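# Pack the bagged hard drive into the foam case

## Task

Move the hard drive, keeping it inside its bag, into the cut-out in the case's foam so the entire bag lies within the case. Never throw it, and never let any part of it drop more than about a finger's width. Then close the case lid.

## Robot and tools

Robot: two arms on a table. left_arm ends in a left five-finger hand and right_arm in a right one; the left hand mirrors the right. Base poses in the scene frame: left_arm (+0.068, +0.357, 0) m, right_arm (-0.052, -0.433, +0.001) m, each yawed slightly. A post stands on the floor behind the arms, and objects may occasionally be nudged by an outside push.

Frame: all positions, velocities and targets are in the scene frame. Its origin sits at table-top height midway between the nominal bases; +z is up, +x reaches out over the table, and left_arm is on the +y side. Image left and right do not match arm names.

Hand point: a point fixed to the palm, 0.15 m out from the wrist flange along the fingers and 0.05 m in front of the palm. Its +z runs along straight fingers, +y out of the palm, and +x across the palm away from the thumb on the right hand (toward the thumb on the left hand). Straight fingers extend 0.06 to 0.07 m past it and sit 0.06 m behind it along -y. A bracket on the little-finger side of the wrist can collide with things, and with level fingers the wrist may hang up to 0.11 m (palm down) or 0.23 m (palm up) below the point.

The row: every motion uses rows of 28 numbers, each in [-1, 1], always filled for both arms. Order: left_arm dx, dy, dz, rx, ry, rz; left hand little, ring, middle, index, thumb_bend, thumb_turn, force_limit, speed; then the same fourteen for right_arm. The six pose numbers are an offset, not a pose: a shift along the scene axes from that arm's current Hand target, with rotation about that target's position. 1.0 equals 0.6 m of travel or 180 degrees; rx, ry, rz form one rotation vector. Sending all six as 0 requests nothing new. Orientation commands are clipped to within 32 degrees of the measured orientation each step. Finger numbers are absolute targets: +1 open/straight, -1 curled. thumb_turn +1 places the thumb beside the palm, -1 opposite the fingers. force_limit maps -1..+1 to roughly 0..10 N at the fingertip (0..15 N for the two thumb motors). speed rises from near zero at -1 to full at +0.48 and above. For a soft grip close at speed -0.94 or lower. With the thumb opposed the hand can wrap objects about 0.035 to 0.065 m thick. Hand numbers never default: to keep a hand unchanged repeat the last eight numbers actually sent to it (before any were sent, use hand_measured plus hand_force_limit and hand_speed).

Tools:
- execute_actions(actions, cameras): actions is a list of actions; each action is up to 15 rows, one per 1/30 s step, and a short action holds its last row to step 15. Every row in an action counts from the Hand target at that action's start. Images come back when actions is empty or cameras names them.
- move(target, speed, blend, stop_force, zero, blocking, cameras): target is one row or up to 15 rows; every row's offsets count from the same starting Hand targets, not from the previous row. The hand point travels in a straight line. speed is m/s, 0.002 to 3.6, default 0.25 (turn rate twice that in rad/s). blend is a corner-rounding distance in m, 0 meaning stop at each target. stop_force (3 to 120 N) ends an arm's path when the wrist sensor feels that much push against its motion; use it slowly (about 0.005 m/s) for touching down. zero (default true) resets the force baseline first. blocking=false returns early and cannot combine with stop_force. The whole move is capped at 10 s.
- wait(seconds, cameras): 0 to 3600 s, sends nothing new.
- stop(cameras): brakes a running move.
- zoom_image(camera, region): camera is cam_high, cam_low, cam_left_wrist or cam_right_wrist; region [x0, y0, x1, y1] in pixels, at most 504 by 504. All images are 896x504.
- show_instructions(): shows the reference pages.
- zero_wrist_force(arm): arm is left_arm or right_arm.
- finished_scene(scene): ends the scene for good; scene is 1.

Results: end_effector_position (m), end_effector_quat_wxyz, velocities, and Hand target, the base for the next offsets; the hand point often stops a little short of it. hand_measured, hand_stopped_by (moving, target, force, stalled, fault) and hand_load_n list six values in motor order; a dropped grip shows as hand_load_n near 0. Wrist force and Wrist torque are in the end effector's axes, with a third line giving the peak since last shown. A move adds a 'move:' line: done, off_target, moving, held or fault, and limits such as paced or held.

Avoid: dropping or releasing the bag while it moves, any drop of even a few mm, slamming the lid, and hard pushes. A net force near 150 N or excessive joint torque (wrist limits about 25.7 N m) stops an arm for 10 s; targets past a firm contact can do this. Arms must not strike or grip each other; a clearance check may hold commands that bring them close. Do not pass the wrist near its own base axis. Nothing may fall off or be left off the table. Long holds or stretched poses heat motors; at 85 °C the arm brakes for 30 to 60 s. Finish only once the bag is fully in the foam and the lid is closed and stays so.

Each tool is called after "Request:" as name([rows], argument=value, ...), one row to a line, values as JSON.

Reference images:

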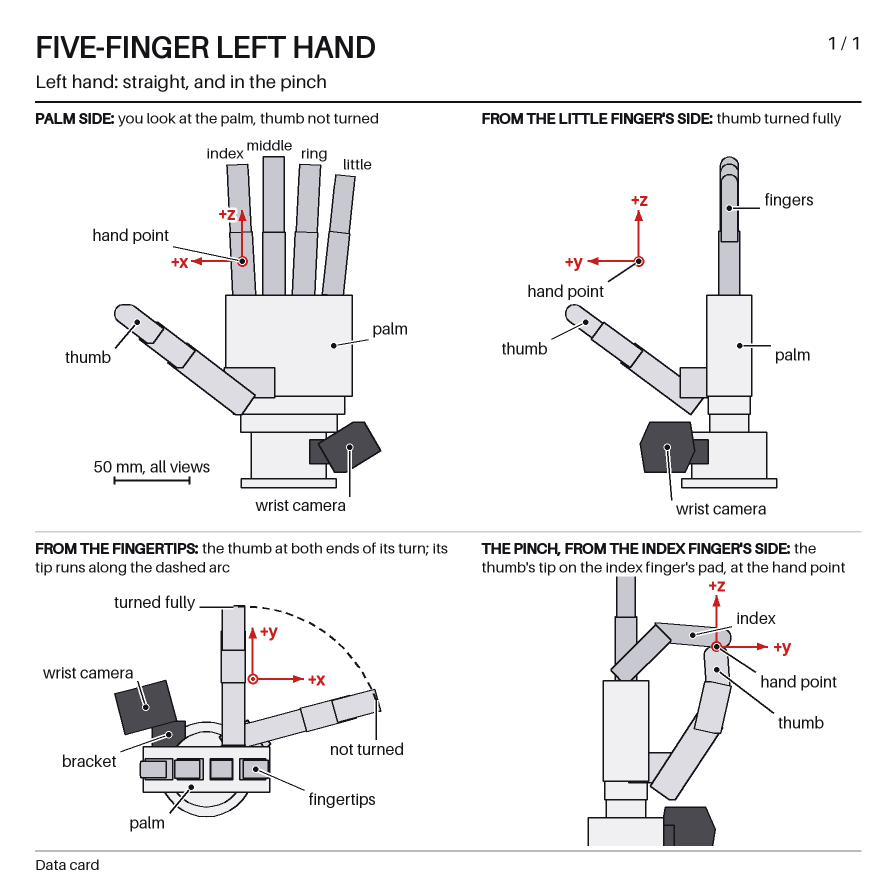

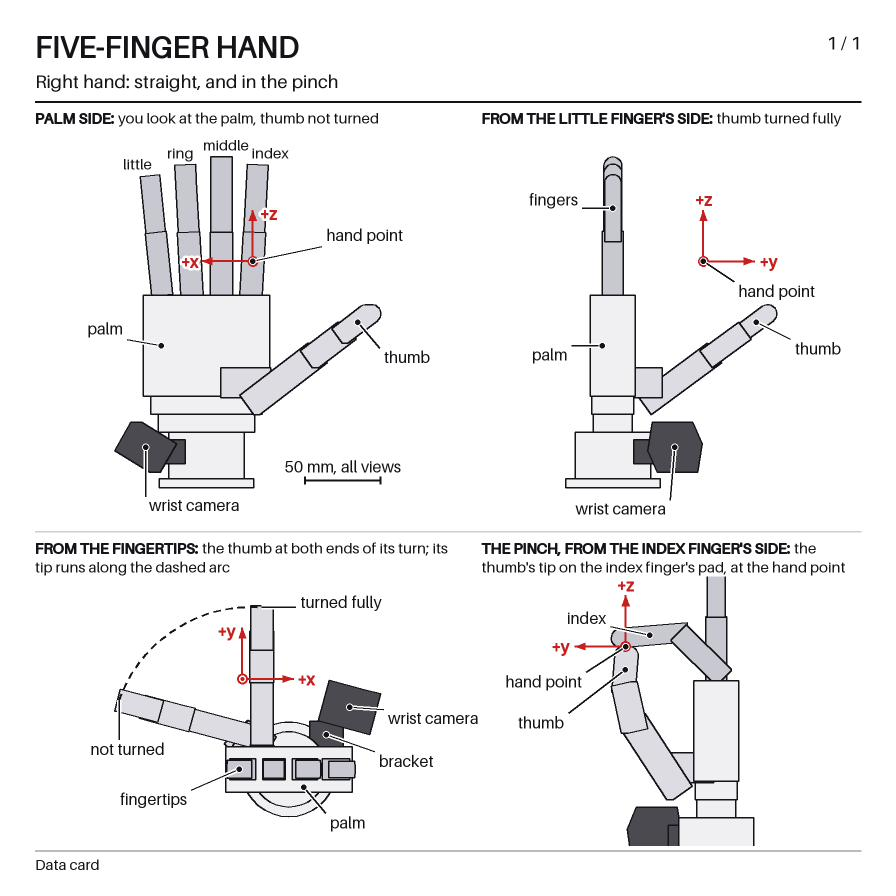

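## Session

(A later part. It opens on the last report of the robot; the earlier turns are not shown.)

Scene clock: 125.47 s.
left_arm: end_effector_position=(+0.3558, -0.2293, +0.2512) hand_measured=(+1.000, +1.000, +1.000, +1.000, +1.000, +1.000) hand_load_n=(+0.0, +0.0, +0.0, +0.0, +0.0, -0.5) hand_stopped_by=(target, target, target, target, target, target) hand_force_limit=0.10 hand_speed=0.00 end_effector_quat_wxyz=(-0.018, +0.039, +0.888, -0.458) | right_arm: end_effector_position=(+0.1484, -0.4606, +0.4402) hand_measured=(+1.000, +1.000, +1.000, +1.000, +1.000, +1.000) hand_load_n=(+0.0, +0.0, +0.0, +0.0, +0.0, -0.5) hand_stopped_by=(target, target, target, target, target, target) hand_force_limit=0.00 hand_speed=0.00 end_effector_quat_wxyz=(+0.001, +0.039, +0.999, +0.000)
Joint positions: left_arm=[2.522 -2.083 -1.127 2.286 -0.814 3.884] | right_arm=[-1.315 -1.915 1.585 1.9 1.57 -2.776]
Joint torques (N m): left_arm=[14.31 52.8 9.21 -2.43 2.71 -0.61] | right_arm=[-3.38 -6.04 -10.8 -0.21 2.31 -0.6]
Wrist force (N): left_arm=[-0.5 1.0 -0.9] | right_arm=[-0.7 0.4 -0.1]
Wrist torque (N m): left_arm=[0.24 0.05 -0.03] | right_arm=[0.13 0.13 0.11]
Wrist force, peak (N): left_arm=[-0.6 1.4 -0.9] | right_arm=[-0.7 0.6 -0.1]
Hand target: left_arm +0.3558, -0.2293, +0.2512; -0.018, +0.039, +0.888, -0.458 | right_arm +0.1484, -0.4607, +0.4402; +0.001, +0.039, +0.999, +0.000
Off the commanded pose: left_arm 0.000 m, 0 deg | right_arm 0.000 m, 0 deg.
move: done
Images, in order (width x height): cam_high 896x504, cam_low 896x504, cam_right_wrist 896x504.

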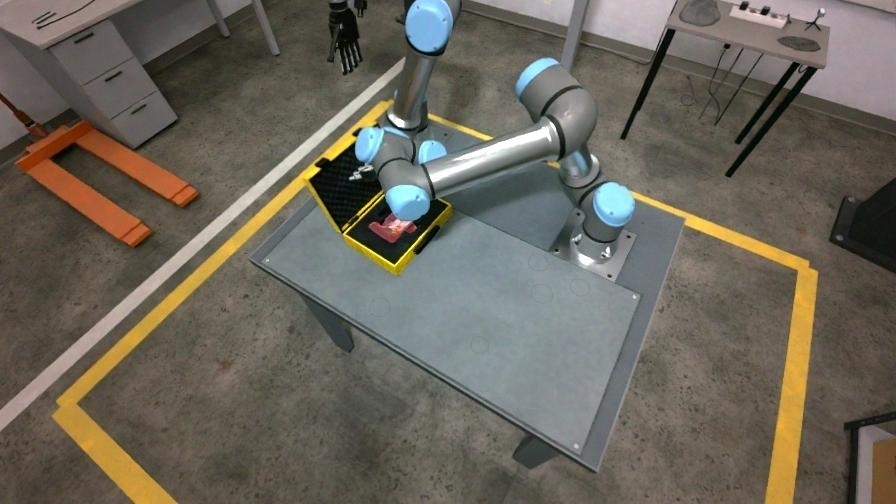

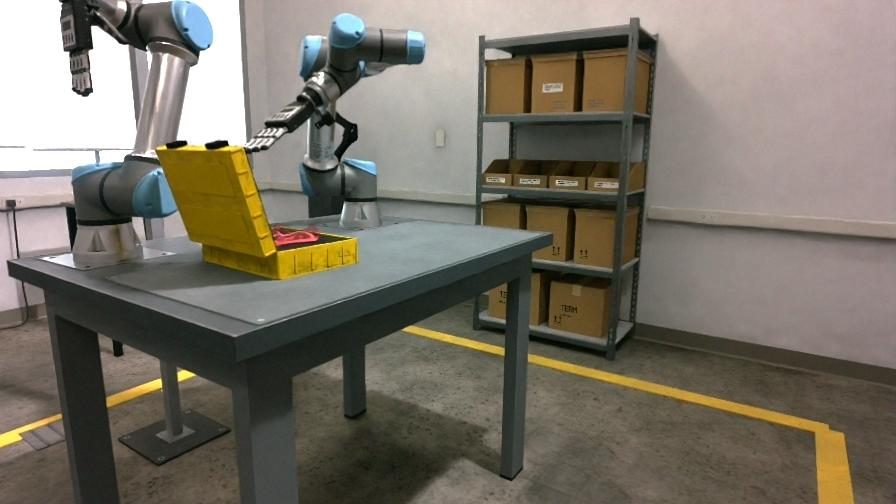

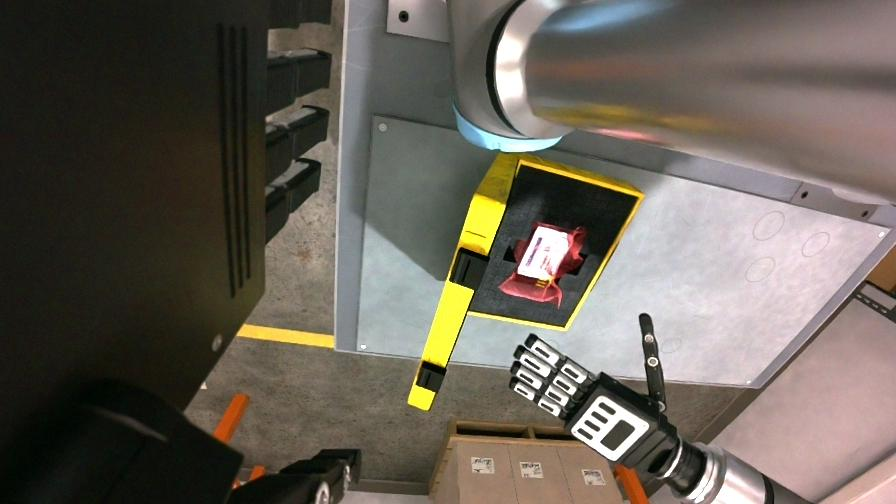

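Request:
move([
  [0,0,0,0,0,0, 1,1,1,1,1,1,0.1,0, 0.236,0.03,0,0,0,0, 1,1,1,1,1,1,0,0],
  [0,0,0,0,0,0, 1,1,1,1,1,1,0.1,0, 0.236,0.06,-0.2333,0,0,0, 1,1,1,1,1,1,0,0],
], cameras=["cam_right_wrist","cam_high","cam_low"], speed=0.12)

Request:
zoom_image(camera="cam_low", region=[140, 70, 380, 290])

Scene clock: 132.07 s.
left_arm: end_effector_position=(+0.3558, -0.2293, +0.2512) hand_measured=(+1.000, +1.000, +1.000, +1.000, +1.000, +1.000) hand_load_n=(+0.0, +0.0, +0.0, +0.0, +0.0, -0.5) hand_stopped_by=(target, target, target, target, target, target) hand_force_limit=0.10 hand_speed=0.00 end_effector_quat_wxyz=(-0.018, +0.039, +0.888, -0.458) | right_arm: end_effector_position=(+0.2900, -0.4247, +0.3002) hand_measured=(+1.000, +1.000, +1.000, +1.000, +1.000, +1.000) hand_load_n=(+0.0, +0.5, +0.0, +0.0, +0.0, +0.0) hand_stopped_by=(target, target, target, target, target, target) hand_force_limit=0.00 hand_speed=0.00 end_effector_quat_wxyz=(+0.001, +0.039, +0.999, +0.000)
Joint positions: left_arm=[2.522 -2.083 -1.127 2.286 -0.814 3.884] | right_arm=[-0.636 -1.597 1.693 1.473 1.57 -2.097]
Joint torques (N m): left_arm=[14.68 52.94 9.16 -2.07 2.46 -0.68] | right_arm=[-6.89 -11.63 -14.83 2.64 -1.99 -1.46]
Wrist force (N): left_arm=[-0.6 1.2 -0.7] | right_arm=[-0.3 0.3 -0.1]
Wrist torque (N m): left_arm=[0.25 0.06 -0.03] | right_arm=[0.08 0.04 -0.03]
Wrist force, peak (N): left_arm=[-0.7 1.2 -1.1] | right_arm=[-1.3 0.8 -0.2]
Hand target: left_arm +0.3558, -0.2293, +0.2512; -0.018, +0.039, +0.888, -0.458 | right_arm +0.2900, -0.4247, +0.3002; +0.001, +0.039, +0.999, +0.000
Off the commanded pose: left_arm 0.000 m, 0 deg | right_arm 0.000 m, 0 deg.
move: done
Images, in order (width x height): cam_high 896x504, cam_low 896x504, cam_right_wrist 896x504.

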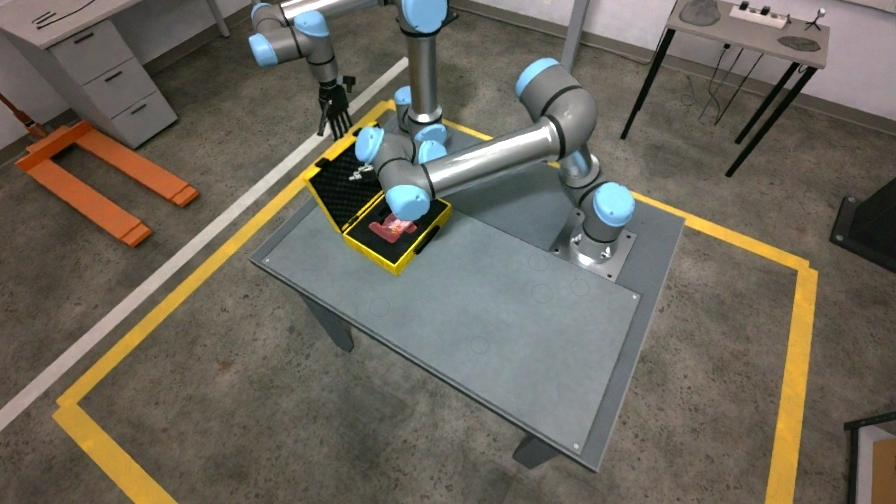

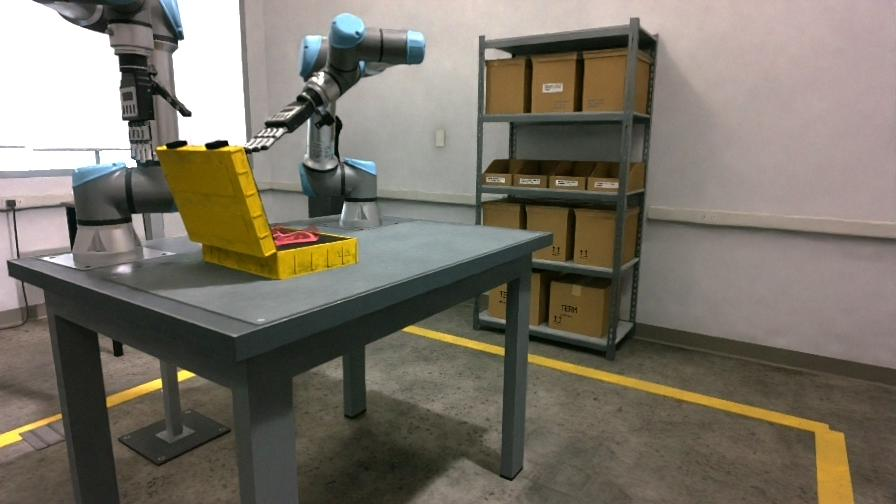

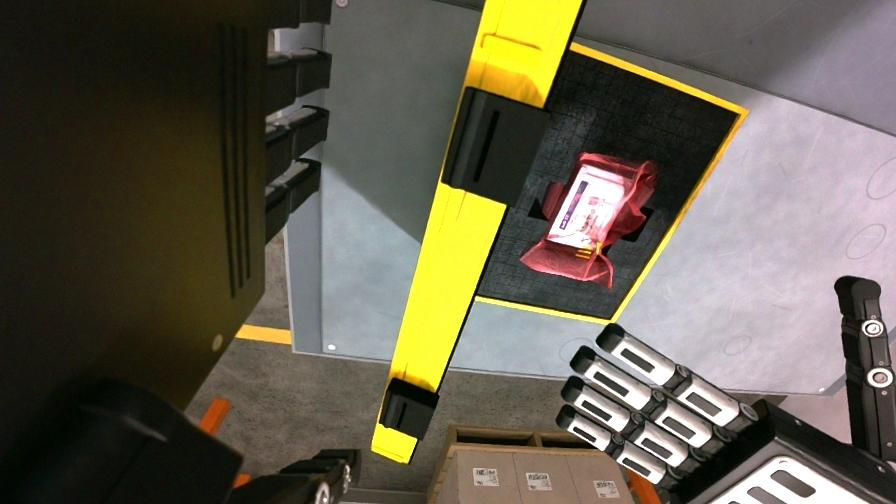

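Scaled by 2.100 from the camera's image (finer frame: 1280x720).

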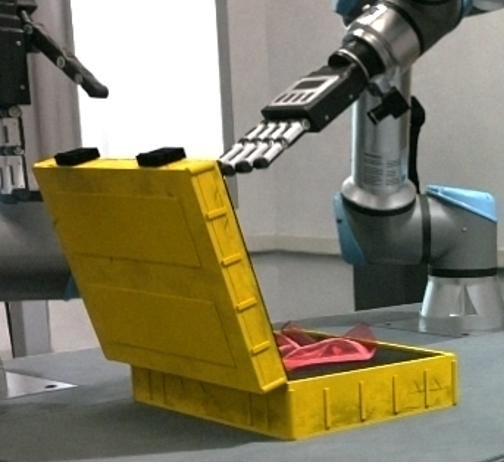

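Request:
move(target=[0,0,0,0,0,0,1,1,1,1,1,1,0.1,0,0,0.05,0,0,0,0,1,1,1,1,1,1,0,0], speed=0.03, stop_force=8, cameras=["cam_low","cam_right_wrist","cam_high"])

Scene clock: 135.73 s.
left_arm: end_effector_position=(+0.3558, -0.2293, +0.2512) hand_measured=(+1.000, +1.000, +1.000, +1.000, +1.000, +1.000) hand_load_n=(+0.0, -0.5, +0.0, +0.0, +0.0, +0.0) hand_stopped_by=(target, target, target, target, target, target) hand_force_limit=0.10 hand_speed=0.00 end_effector_quat_wxyz=(-0.018, +0.039, +0.888, -0.458) | right_arm: end_effector_position=(+0.2900, -0.3947, +0.3002) hand_measured=(+1.000, +1.000, +1.000, +1.000, +1.000, +1.000) hand_load_n=(+0.0, +0.0, +0.0, +0.0, +0.0, +0.0) hand_stopped_by=(target, target, target, target, target, target) hand_force_limit=0.00 hand_speed=0.00 end_effector_quat_wxyz=(+0.001, +0.039, +0.999, +0.000)
Joint positions: left_arm=[2.522 -2.083 -1.127 2.286 -0.814 3.884] | right_arm=[-0.545 -1.606 1.702 1.473 1.57 -2.005]
Joint torques (N m): left_arm=[14.41 52.69 9.09 -1.88 2.4 -0.45] | right_arm=[-7.05 -10.55 -19.83 4.31 2.29 -1.38]
Wrist force (N): left_arm=[-0.5 1.1 -0.8] | right_arm=[-0.4 0.4 0.0]
Wrist torque (N m): left_arm=[0.24 0.05 -0.02] | right_arm=[0.08 0.05 0.04]
Wrist force, peak (N): left_arm=[-0.6 1.2 -1.2] | right_arm=[-0.4 0.8 -0.1]
Hand target: left_arm +0.3558, -0.2293, +0.2512; -0.018, +0.039, +0.888, -0.458 | right_arm +0.2900, -0.3947, +0.3002; +0.001, +0.039, +0.999, +0.000
Off the commanded pose: left_arm 0.000 m, 0 deg | right_arm 0.000 m, 0 deg.
move: done
Images, in order (width x height): cam_high 896x504, cam_low 896x504, cam_right_wrist 896x504.

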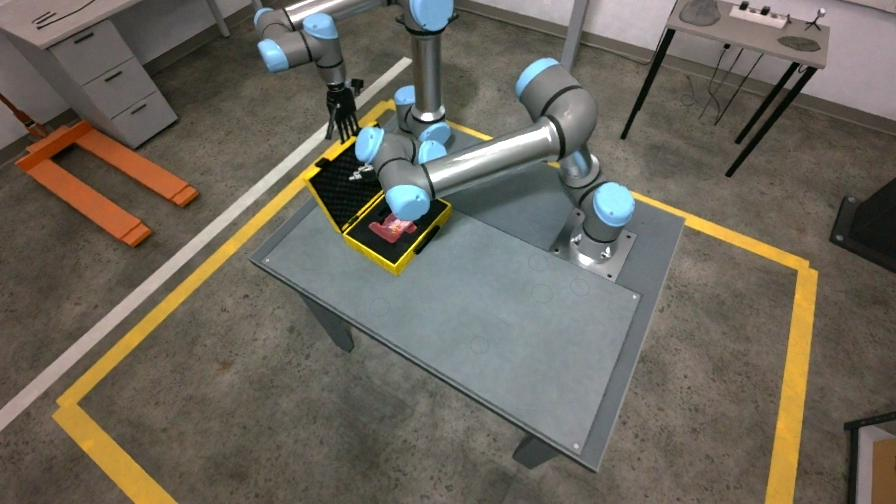

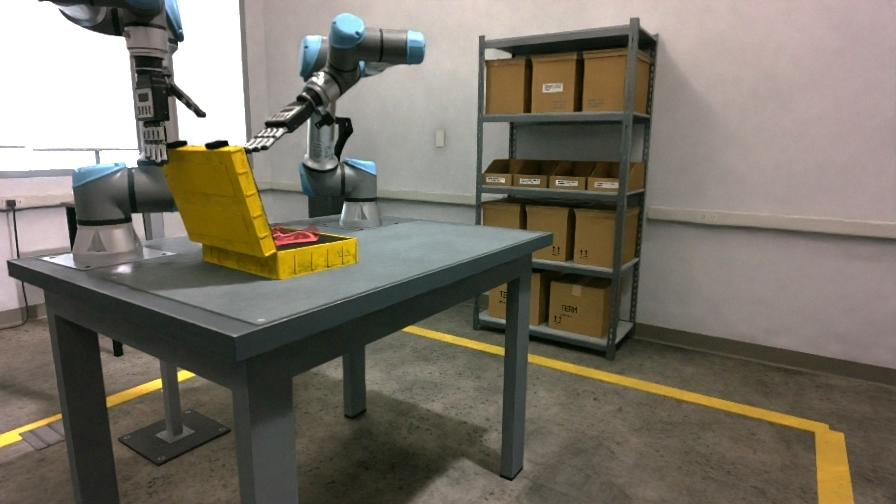

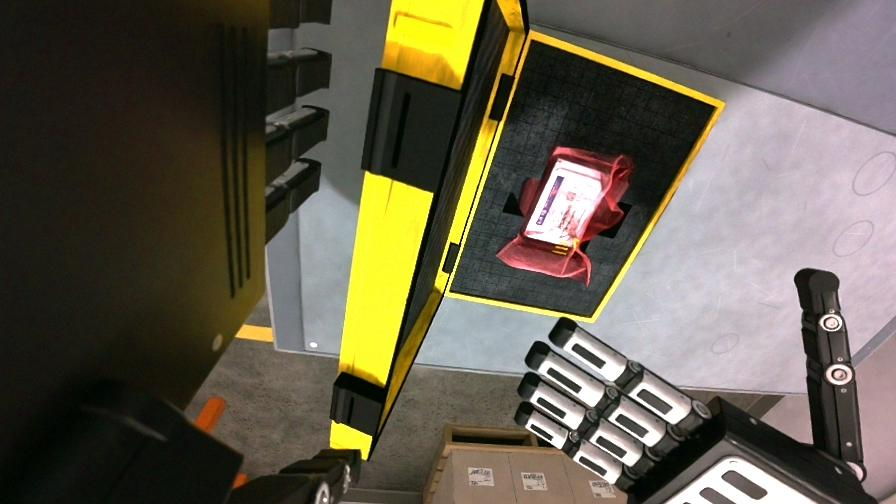

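Request:
zoom_image(camera="cam_right_wrist", region=[430, 20, 740, 330])

Request:
zoom_image(camera="cam_high", region=[290, 100, 470, 290])

Request:
zoom_image(camera="cam_low", region=[120, 90, 380, 300])

Scaled by 1.626 from the camera's image (finer frame: 1280x720).

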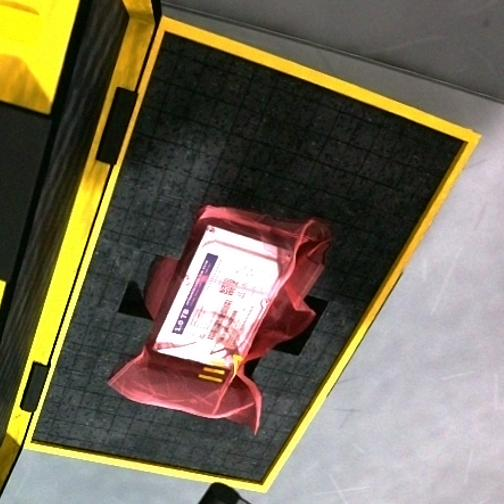

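Scaled by 2.653 from the camera's image (finer frame: 1280x720).

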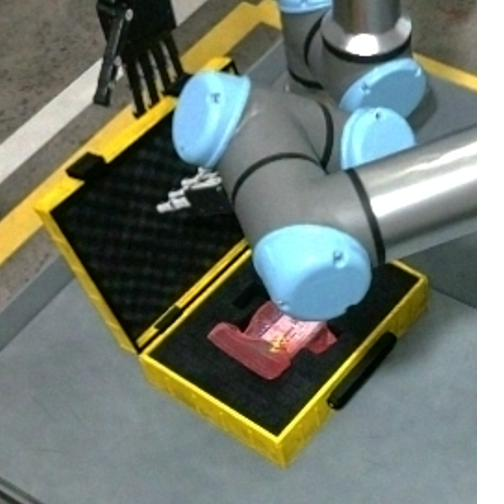

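Scaled by 1.938 from the camera's image (finer frame: 1280x720).

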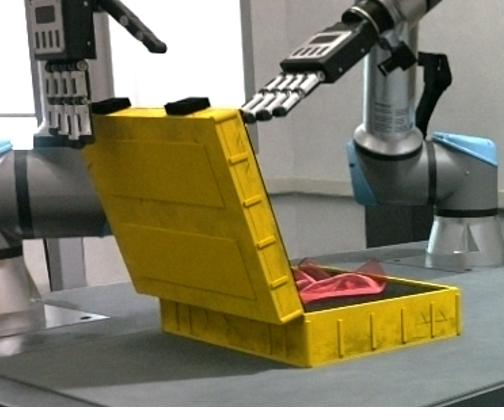

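Request:
move(target=[0,0,0,0,0,0,1,1,1,1,1,1,0.1,0,0,0.05,0,0,0,0,1,1,1,1,1,1,0,0], speed=0.02, stop_force=5, cameras=["cam_low","cam_right_wrist"])

Scene clock: 139.13 s.
left_arm: end_effector_position=(+0.3558, -0.2293, +0.2512) hand_measured=(+1.000, +1.000, +1.000, +1.000, +1.000, +1.000) hand_load_n=(+0.0, +0.0, +0.0, +0.0, +0.0, -0.5) hand_stopped_by=(target, target, target, target, target, target) hand_force_limit=0.10 hand_speed=0.00 end_effector_quat_wxyz=(-0.018, +0.039, +0.888, -0.458) | right_arm: end_effector_position=(+0.2900, -0.3647, +0.3002) hand_measured=(+1.000, +1.000, +1.000, +1.000, +1.000, +1.000) hand_load_n=(+0.0, +0.0, +0.0, +0.0, -0.5, +0.0) hand_stopped_by=(target, target, target, target, target, target) hand_force_limit=0.00 hand_speed=0.00 end_effector_quat_wxyz=(+0.001, +0.039, +0.999, +0.000)
Joint positions: left_arm=[2.522 -2.083 -1.127 2.286 -0.814 3.884] | right_arm=[-0.447 -1.606 1.703 1.473 1.571 -1.908]
Joint torques (N m): left_arm=[14.86 53.31 8.33 -1.89 2.41 -0.58] | right_arm=[-7.28 -4.33 -22.07 2.34 2.13 -1.6]
Wrist force (N): left_arm=[-0.7 0.9 -0.8] | right_arm=[-0.4 -0.3 -0.3]
Wrist torque (N m): left_arm=[0.22 0.07 -0.03] | right_arm=[0.07 0.04 -0.02]
Wrist force, peak (N): left_arm=[-0.7 1.3 -0.9] | right_arm=[-0.5 -2.0 -1.3]
Hand target: left_arm +0.3558, -0.2293, +0.2512; -0.018, +0.039, +0.888, -0.458 | right_arm +0.2900, -0.3647, +0.3002; +0.001, +0.039, +0.999, +0.000
Off the commanded pose: left_arm 0.000 m, 0 deg | right_arm 0.000 m, 0 deg.
move: done

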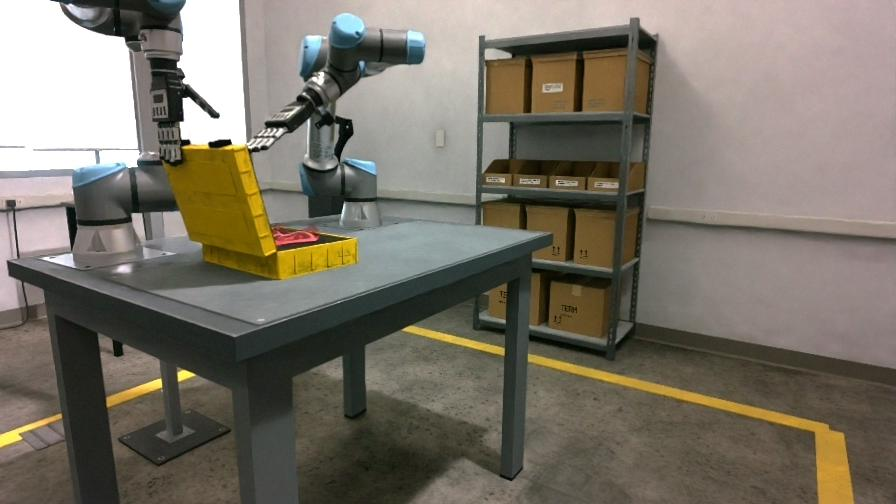

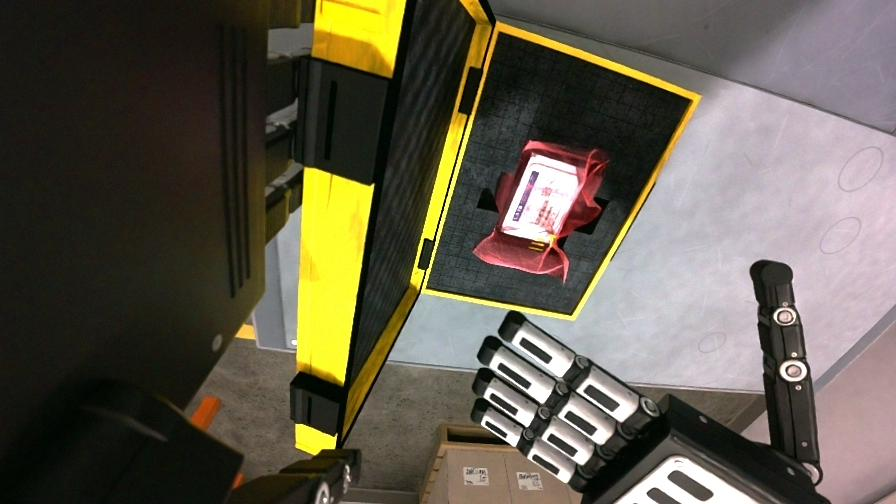

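Request:
move(target=[0,0,0,0,0,0,1,1,1,1,1,1,0.1,0,0,0.0333,0,0,0,0,1,1,1,1,1,1,0,0], speed=0.02, stop_force=8, zero=false, cameras=["cam_low","cam_right_wrist"])

Scene clock: 140.57 s.
left_arm: end_effector_position=(+0.3558, -0.2293, +0.2512) hand_measured=(+1.000, +1.000, +1.000, +1.000, +1.000, +1.000) hand_load_n=(+0.0, +0.0, +0.0, +0.0, -0.5, -0.5) hand_stopped_by=(target, target, target, target, target, target) hand_force_limit=0.10 hand_speed=0.00 end_effector_quat_wxyz=(-0.018, +0.039, +0.888, -0.458) | right_arm: end_effector_position=(+0.2900, -0.3616, +0.3002) hand_measured=(+1.000, +1.000, +1.000, +1.000, +1.000, +1.000) hand_load_n=(+0.0, +0.0, +0.0, +0.0, +0.0, +0.0) hand_stopped_by=(target, target, target, target, target, target) hand_force_limit=0.00 hand_speed=0.00 end_effector_quat_wxyz=(+0.001, +0.039, +0.999, +0.000)
Joint positions: left_arm=[2.522 -2.083 -1.127 2.286 -0.814 3.884] | right_arm=[-0.437 -1.606 1.702 1.473 1.571 -1.897]
Joint torques (N m): left_arm=[14.38 53.49 9.25 -1.74 2.41 -0.52] | right_arm=[5.89 -20.95 -8.04 0.37 -3.49 1.45]
Wrist force (N): left_arm=[-0.4 0.9 -0.9] | right_arm=[0.0 -5.7 -10.5]
Wrist torque (N m): left_arm=[0.22 0.03 -0.02] | right_arm=[0.56 0.47 -0.09]
Wrist force, peak (N): left_arm=[-0.7 1.3 -1.0] | right_arm=[2.2 -10.6 -21.5]
Hand target: left_arm +0.3558, -0.2293, +0.2512; -0.018, +0.039, +0.888, -0.458 | right_arm +0.2900, -0.3616, +0.3002; +0.001, +0.039, +0.999, +0.000 (not the last commanded pose)
Off the commanded pose: left_arm 0.000 m, 0 deg | right_arm 0.017 m, 0 deg.
move: contact (right_arm)

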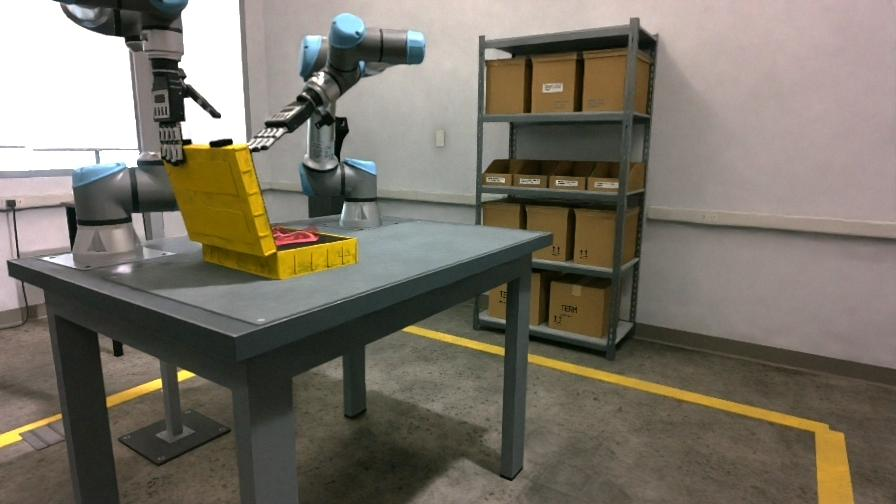

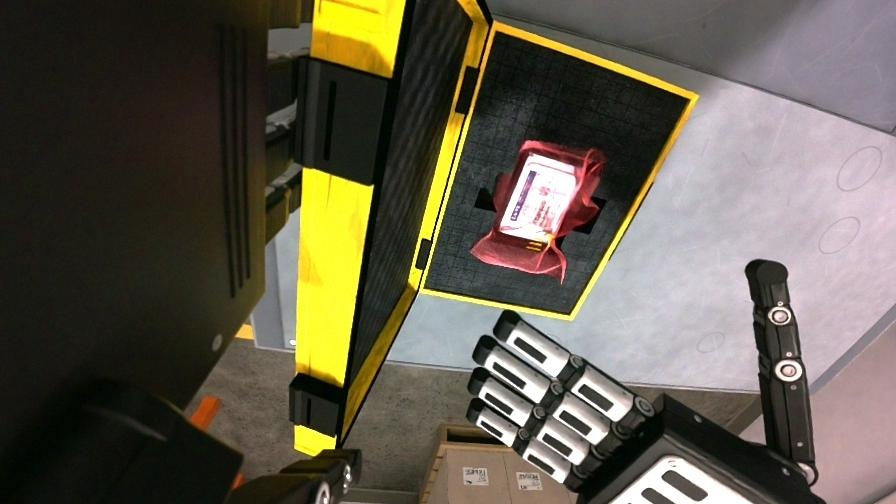

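Request:
zoom_image(camera="cam_right_wrist", region=[230, 0, 480, 250])

Request:
zoom_image(camera="cam_low", region=[120, 60, 320, 220])

Scaled by 2.016 from the camera's image (finer frame: 1280x720).

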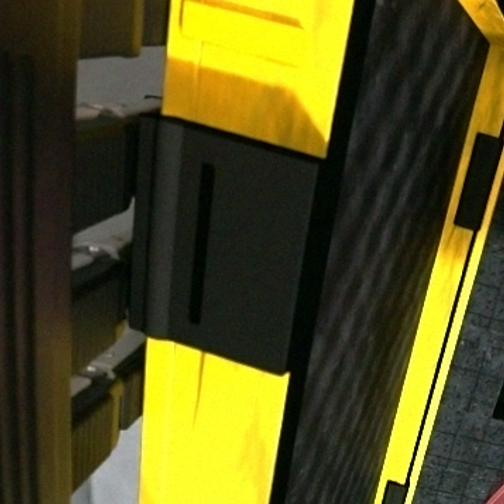

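Scaled by 2.520 from the camera's image (finer frame: 1280x720).

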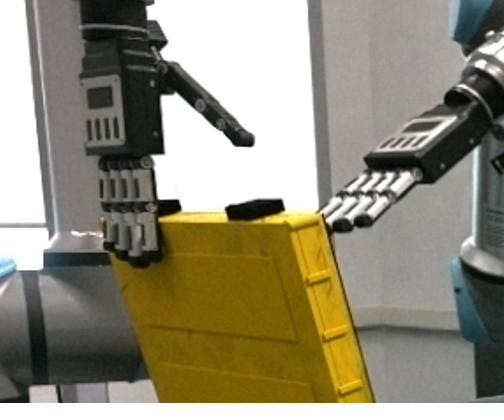

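Request:
move([
  [0,0,0,0,0,0,1,1,1,1,1,1,0.1,0,0,-0.05,0,0,0,0,1,1,1,1,1,1,0,0],
  [0,0,0,0,0,0,1,1,1,1,1,1,0.1,0,0,-0.05,0.0667,0,0,0,1,1,1,1,1,1,0,0],
], speed=0.05, cameras=["cam_right_wrist","cam_low"])

Scene clock: 150.03 s.
left_arm: end_effector_position=(+0.3558, -0.2293, +0.2512) hand_measured=(+1.000, +1.000, +1.000, +1.000, +1.000, +1.000) hand_load_n=(+0.0, +0.0, +0.0, +0.0, +0.0, +0.0) hand_stopped_by=(target, target, target, target, target, target) hand_force_limit=0.10 hand_speed=0.00 end_effector_quat_wxyz=(-0.018, +0.039, +0.888, -0.458) | right_arm: end_effector_position=(+0.2900, -0.3916, +0.3403) hand_measured=(+1.000, +1.000, +1.000, +1.000, +1.000, +1.000) hand_load_n=(+0.0, +0.0, +0.0, +0.0, +0.0, +0.0) hand_stopped_by=(target, target, target, target, target, target) hand_force_limit=0.00 hand_speed=0.00 end_effector_quat_wxyz=(+0.001, +0.039, +0.999, +0.000)
Joint positions: left_arm=[2.522 -2.083 -1.127 2.286 -0.814 3.884] | right_arm=[-0.535 -1.61 1.604 1.576 1.57 -1.995]
Joint torques (N m): left_arm=[14.47 53.22 8.66 -1.6 2.24 -0.5] | right_arm=[1.03 -11.46 -11.78 -0.52 -1.11 -1.03]
Wrist force (N): left_arm=[-0.6 1.1 -0.9] | right_arm=[-0.8 0.7 0.0]
Wrist torque (N m): left_arm=[0.25 0.05 -0.03] | right_arm=[0.16 0.15 -0.01]
Wrist force, peak (N): left_arm=[-0.7 1.2 -1.1] | right_arm=[0.0 -6.1 -10.9]
Hand target: left_arm +0.3558, -0.2293, +0.2512; -0.018, +0.039, +0.888, -0.458 | right_arm +0.2900, -0.3916, +0.3402; +0.001, +0.039, +0.999, +0.000
Off the commanded pose: left_arm 0.000 m, 0 deg | right_arm 0.000 m, 0 deg.
move: done
Images, in order (width x height): cam_low 896x504, cam_right_wrist 896x504.

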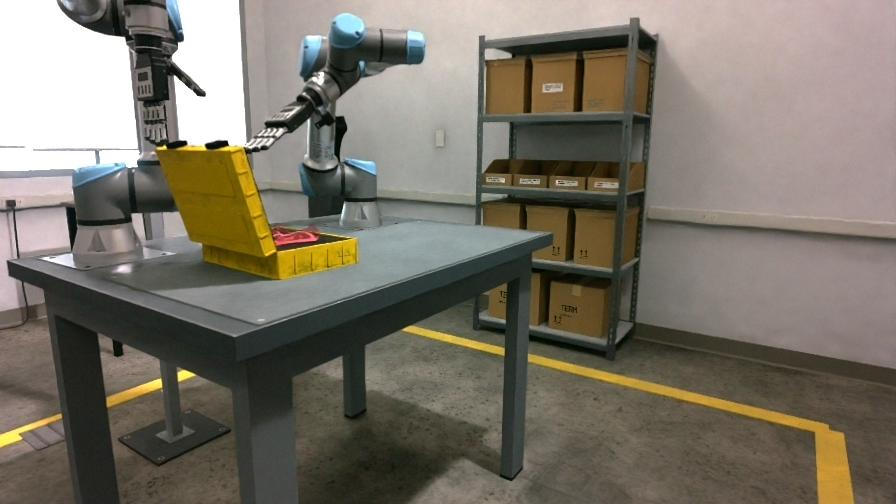

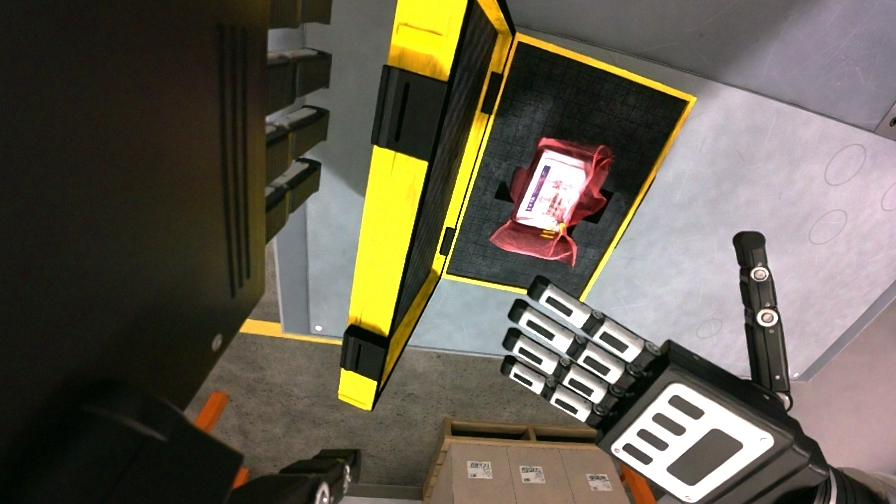

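Request:
move(target=[0,0,0,0,0,0,1,1,1,1,1,1,0.1,0,0,0.0667,0,0,0,0,1,1,1,1,1,1,0,0], speed=0.02, stop_force=8, cameras=["cam_right_wrist","cam_low"])

Scene clock: 153.20 s.
left_arm: end_effector_position=(+0.3558, -0.2293, +0.2512) hand_measured=(+1.000, +1.000, +1.000, +1.000, +1.000, +1.000) hand_load_n=(+0.0, +0.0, +0.0, +0.0, +0.0, -0.5) hand_stopped_by=(target, target, target, target, target, target) hand_force_limit=0.10 hand_speed=0.00 end_effector_quat_wxyz=(-0.018, +0.039, +0.888, -0.458) | right_arm: end_effector_position=(+0.2900, -0.3516, +0.3402) hand_measured=(+1.000, +1.000, +1.000, +1.000, +1.000, +1.000) hand_load_n=(+0.0, +0.0, +0.0, +0.0, +0.0, +0.0) hand_stopped_by=(target, target, target, target, target, target) hand_force_limit=0.00 hand_speed=0.00 end_effector_quat_wxyz=(+0.001, +0.039, +0.999, +0.000)
Joint positions: left_arm=[2.522 -2.083 -1.127 2.286 -0.814 3.884] | right_arm=[-0.403 -1.609 1.603 1.576 1.571 -1.864]
Joint torques (N m): left_arm=[13.34 53.27 8.5 -1.38 2.14 -0.46] | right_arm=[-6.5 -10.13 -17.21 -0.25 2.11 -1.56]
Wrist force (N): left_arm=[-0.3 1.0 -0.8] | right_arm=[-1.0 0.2 -0.2]
Wrist torque (N m): left_arm=[0.23 0.02 -0.01] | right_arm=[0.16 0.17 -0.04]
Wrist force, peak (N): left_arm=[-0.7 1.2 -1.0] | right_arm=[-1.3 -2.1 -1.8]
Hand target: left_arm +0.3558, -0.2293, +0.2512; -0.018, +0.039, +0.888, -0.458 | right_arm +0.2900, -0.3516, +0.3402; +0.001, +0.039, +0.999, +0.000
Off the commanded pose: left_arm 0.000 m, 0 deg | right_arm 0.000 m, 0 deg.
move: done
Images, in order (width x height): cam_low 896x504, cam_right_wrist 896x504.

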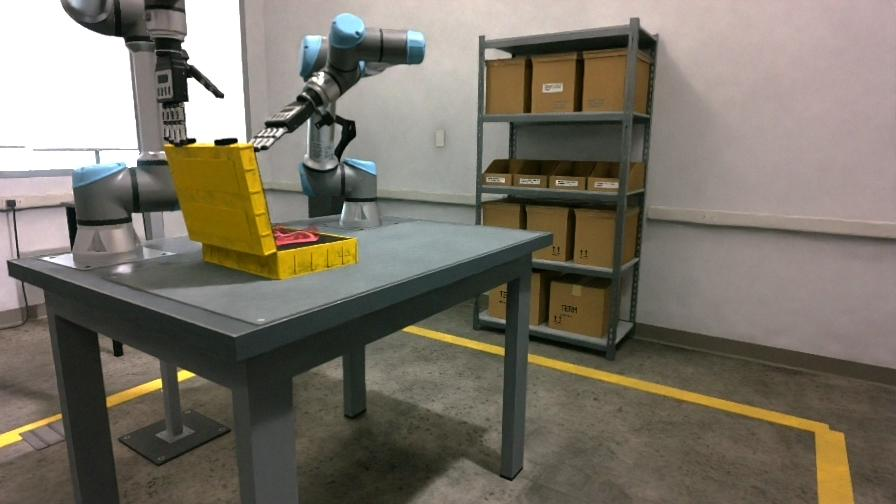

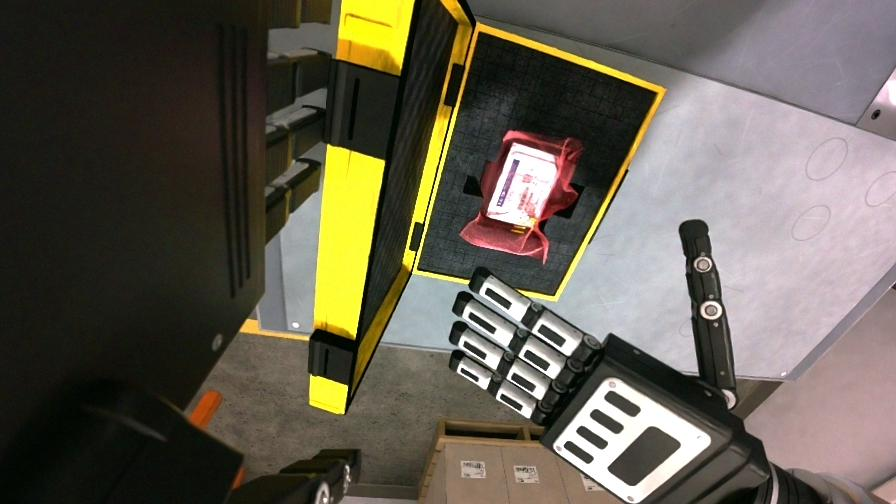

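Request:
move(target=[0,0,0,0,0,0,1,1,1,1,1,1,0.1,0,0,0.05,0,0,0,0,1,1,1,1,1,1,0,0], speed=0.02, stop_force=8, cameras=["cam_right_wrist","cam_low"])

Scene clock: 155.77 s.
left_arm: end_effector_position=(+0.3558, -0.2293, +0.2512) hand_measured=(+1.000, +1.000, +1.000, +1.000, +1.000, +1.000) hand_load_n=(+0.0, +0.0, +0.5, +0.0, +0.0, -0.5) hand_stopped_by=(target, target, target, target, target, target) hand_force_limit=0.10 hand_speed=0.00 end_effector_quat_wxyz=(-0.018, +0.039, +0.888, -0.458) | right_arm: end_effector_position=(+0.2900, -0.3216, +0.3402) hand_measured=(+1.000, +1.000, +1.000, +1.000, +1.000, +1.000) hand_load_n=(+0.0, +0.0, +0.0, +0.0, +0.0, +0.0) hand_stopped_by=(target, target, target, target, target, target) hand_force_limit=0.00 hand_speed=0.00 end_effector_quat_wxyz=(+0.001, +0.039, +0.999, +0.000)
Joint positions: left_arm=[2.522 -2.083 -1.127 2.286 -0.814 3.884] | right_arm=[-0.301 -1.599 1.593 1.575 1.571 -1.761]
Joint torques (N m): left_arm=[14.15 53.28 8.57 -1.17 2.13 -0.46] | right_arm=[-7.4 -20.2 -14.5 0.08 2.36 -1.53]
Wrist force (N): left_arm=[-0.6 1.0 -0.8] | right_arm=[-1.1 0.4 -0.1]
Wrist torque (N m): left_arm=[0.22 0.05 -0.02] | right_arm=[0.15 0.18 -0.04]
Wrist force, peak (N): left_arm=[-0.6 1.2 -1.0] | right_arm=[-1.3 -2.1 -2.9]
Hand target: left_arm +0.3558, -0.2293, +0.2512; -0.018, +0.039, +0.888, -0.458 | right_arm +0.2900, -0.3216, +0.3402; +0.001, +0.039, +0.999, +0.000
Off the commanded pose: left_arm 0.000 m, 0 deg | right_arm 0.000 m, 0 deg.
move: done
Images, in order (width x height): cam_low 896x504, cam_right_wrist 896x504.

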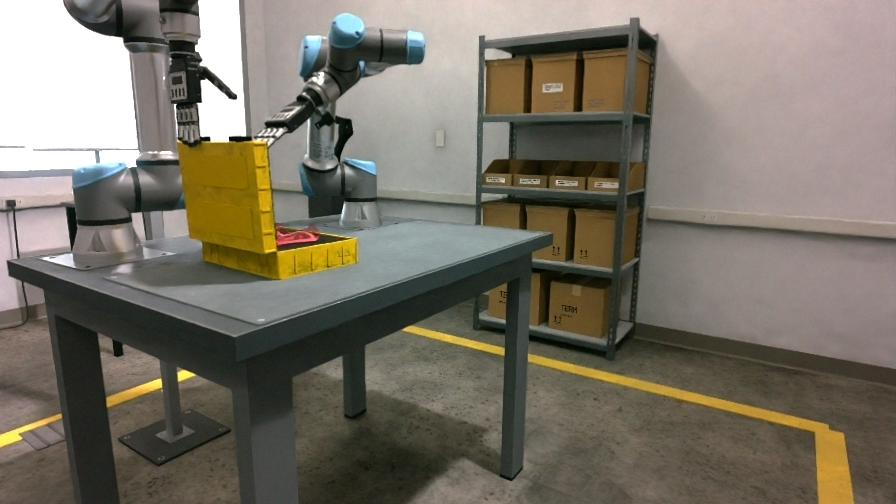

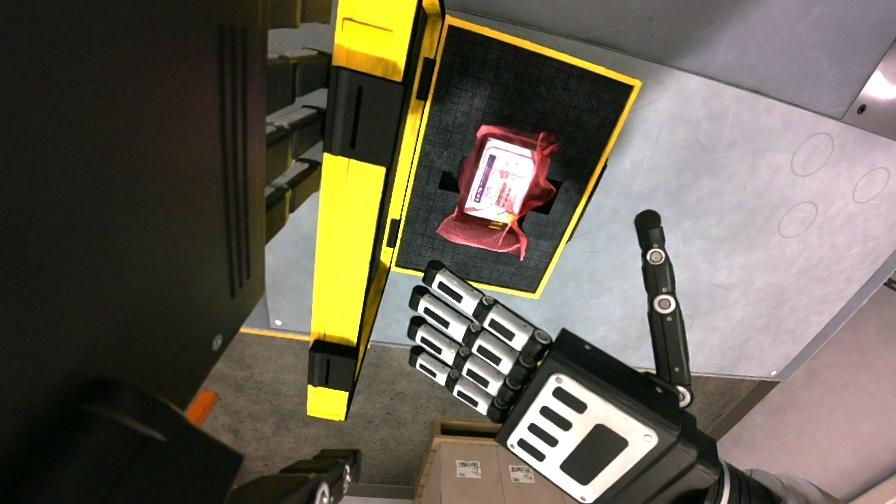

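Request:
move(target=[0,0,0,0,0,0,1,1,1,1,1,1,0.1,0,0,0.0333,0,0,0,0,1,1,1,1,1,1,0,0], speed=0.015, stop_force=6, cameras=["cam_right_wrist","cam_low"])

Scene clock: 158.87 s.
left_arm: end_effector_position=(+0.3558, -0.2293, +0.2512) hand_measured=(+1.000, +1.000, +1.000, +1.000, +1.000, +1.000) hand_load_n=(+0.0, +0.0, +0.0, +0.0, +0.0, -0.5) hand_stopped_by=(target, target, target, target, target, target) hand_force_limit=0.10 hand_speed=0.00 end_effector_quat_wxyz=(-0.018, +0.039, +0.888, -0.458) | right_arm: end_effector_position=(+0.2900, -0.3016, +0.3402) hand_measured=(+1.000, +1.000, +1.000, +1.000, +1.000, +1.000) hand_load_n=(+0.0, +0.0, +0.0, +0.0, +0.0, +0.0) hand_stopped_by=(target, target, target, target, target, target) hand_force_limit=0.00 hand_speed=0.00 end_effector_quat_wxyz=(+0.001, +0.039, +0.999, +0.000)
Joint positions: left_arm=[2.522 -2.083 -1.127 2.286 -0.814 3.884] | right_arm=[-0.232 -1.588 1.583 1.575 1.571 -1.693]
Joint torques (N m): left_arm=[13.98 53.05 9.05 -1.07 2.14 -0.46] | right_arm=[-6.94 -22.66 -13.95 0.08 2.28 -1.59]
Wrist force (N): left_arm=[-0.6 1.1 -1.1] | right_arm=[-1.2 0.5 0.0]
Wrist torque (N m): left_arm=[0.25 0.04 -0.02] | right_arm=[0.14 0.18 -0.06]
Wrist force, peak (N): left_arm=[-0.6 1.3 -0.9] | right_arm=[-1.7 -0.8 -1.0]
Hand target: left_arm +0.3558, -0.2293, +0.2512; -0.018, +0.039, +0.888, -0.458 | right_arm +0.2900, -0.3016, +0.3402; +0.001, +0.039, +0.999, +0.000
Off the commanded pose: left_arm 0.000 m, 0 deg | right_arm 0.000 m, 0 deg.
move: done
Images, in order (width x height): cam_low 896x504, cam_right_wrist 896x504.

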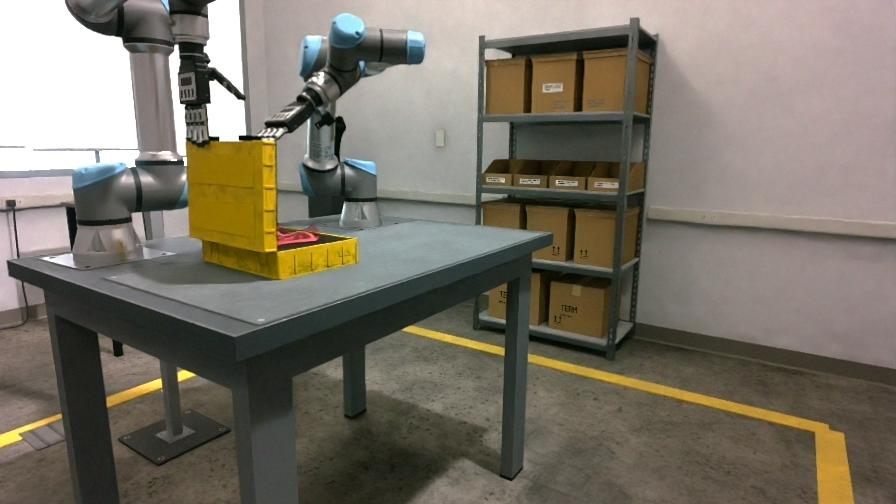

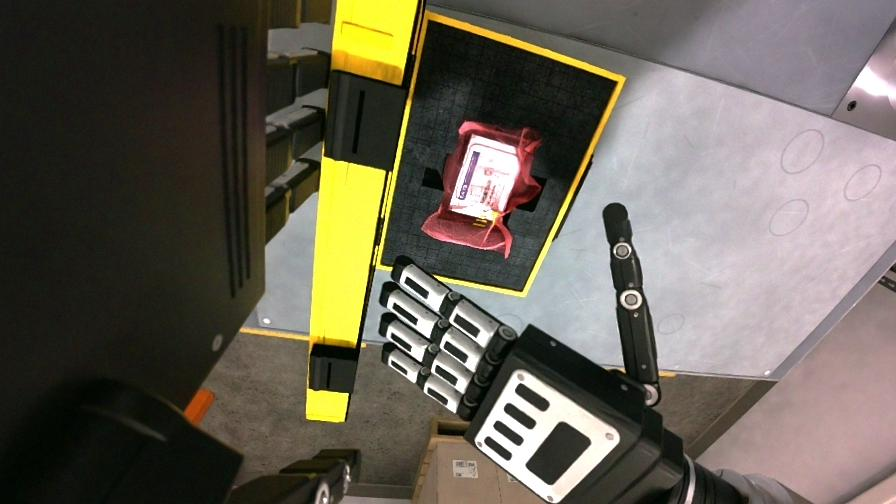

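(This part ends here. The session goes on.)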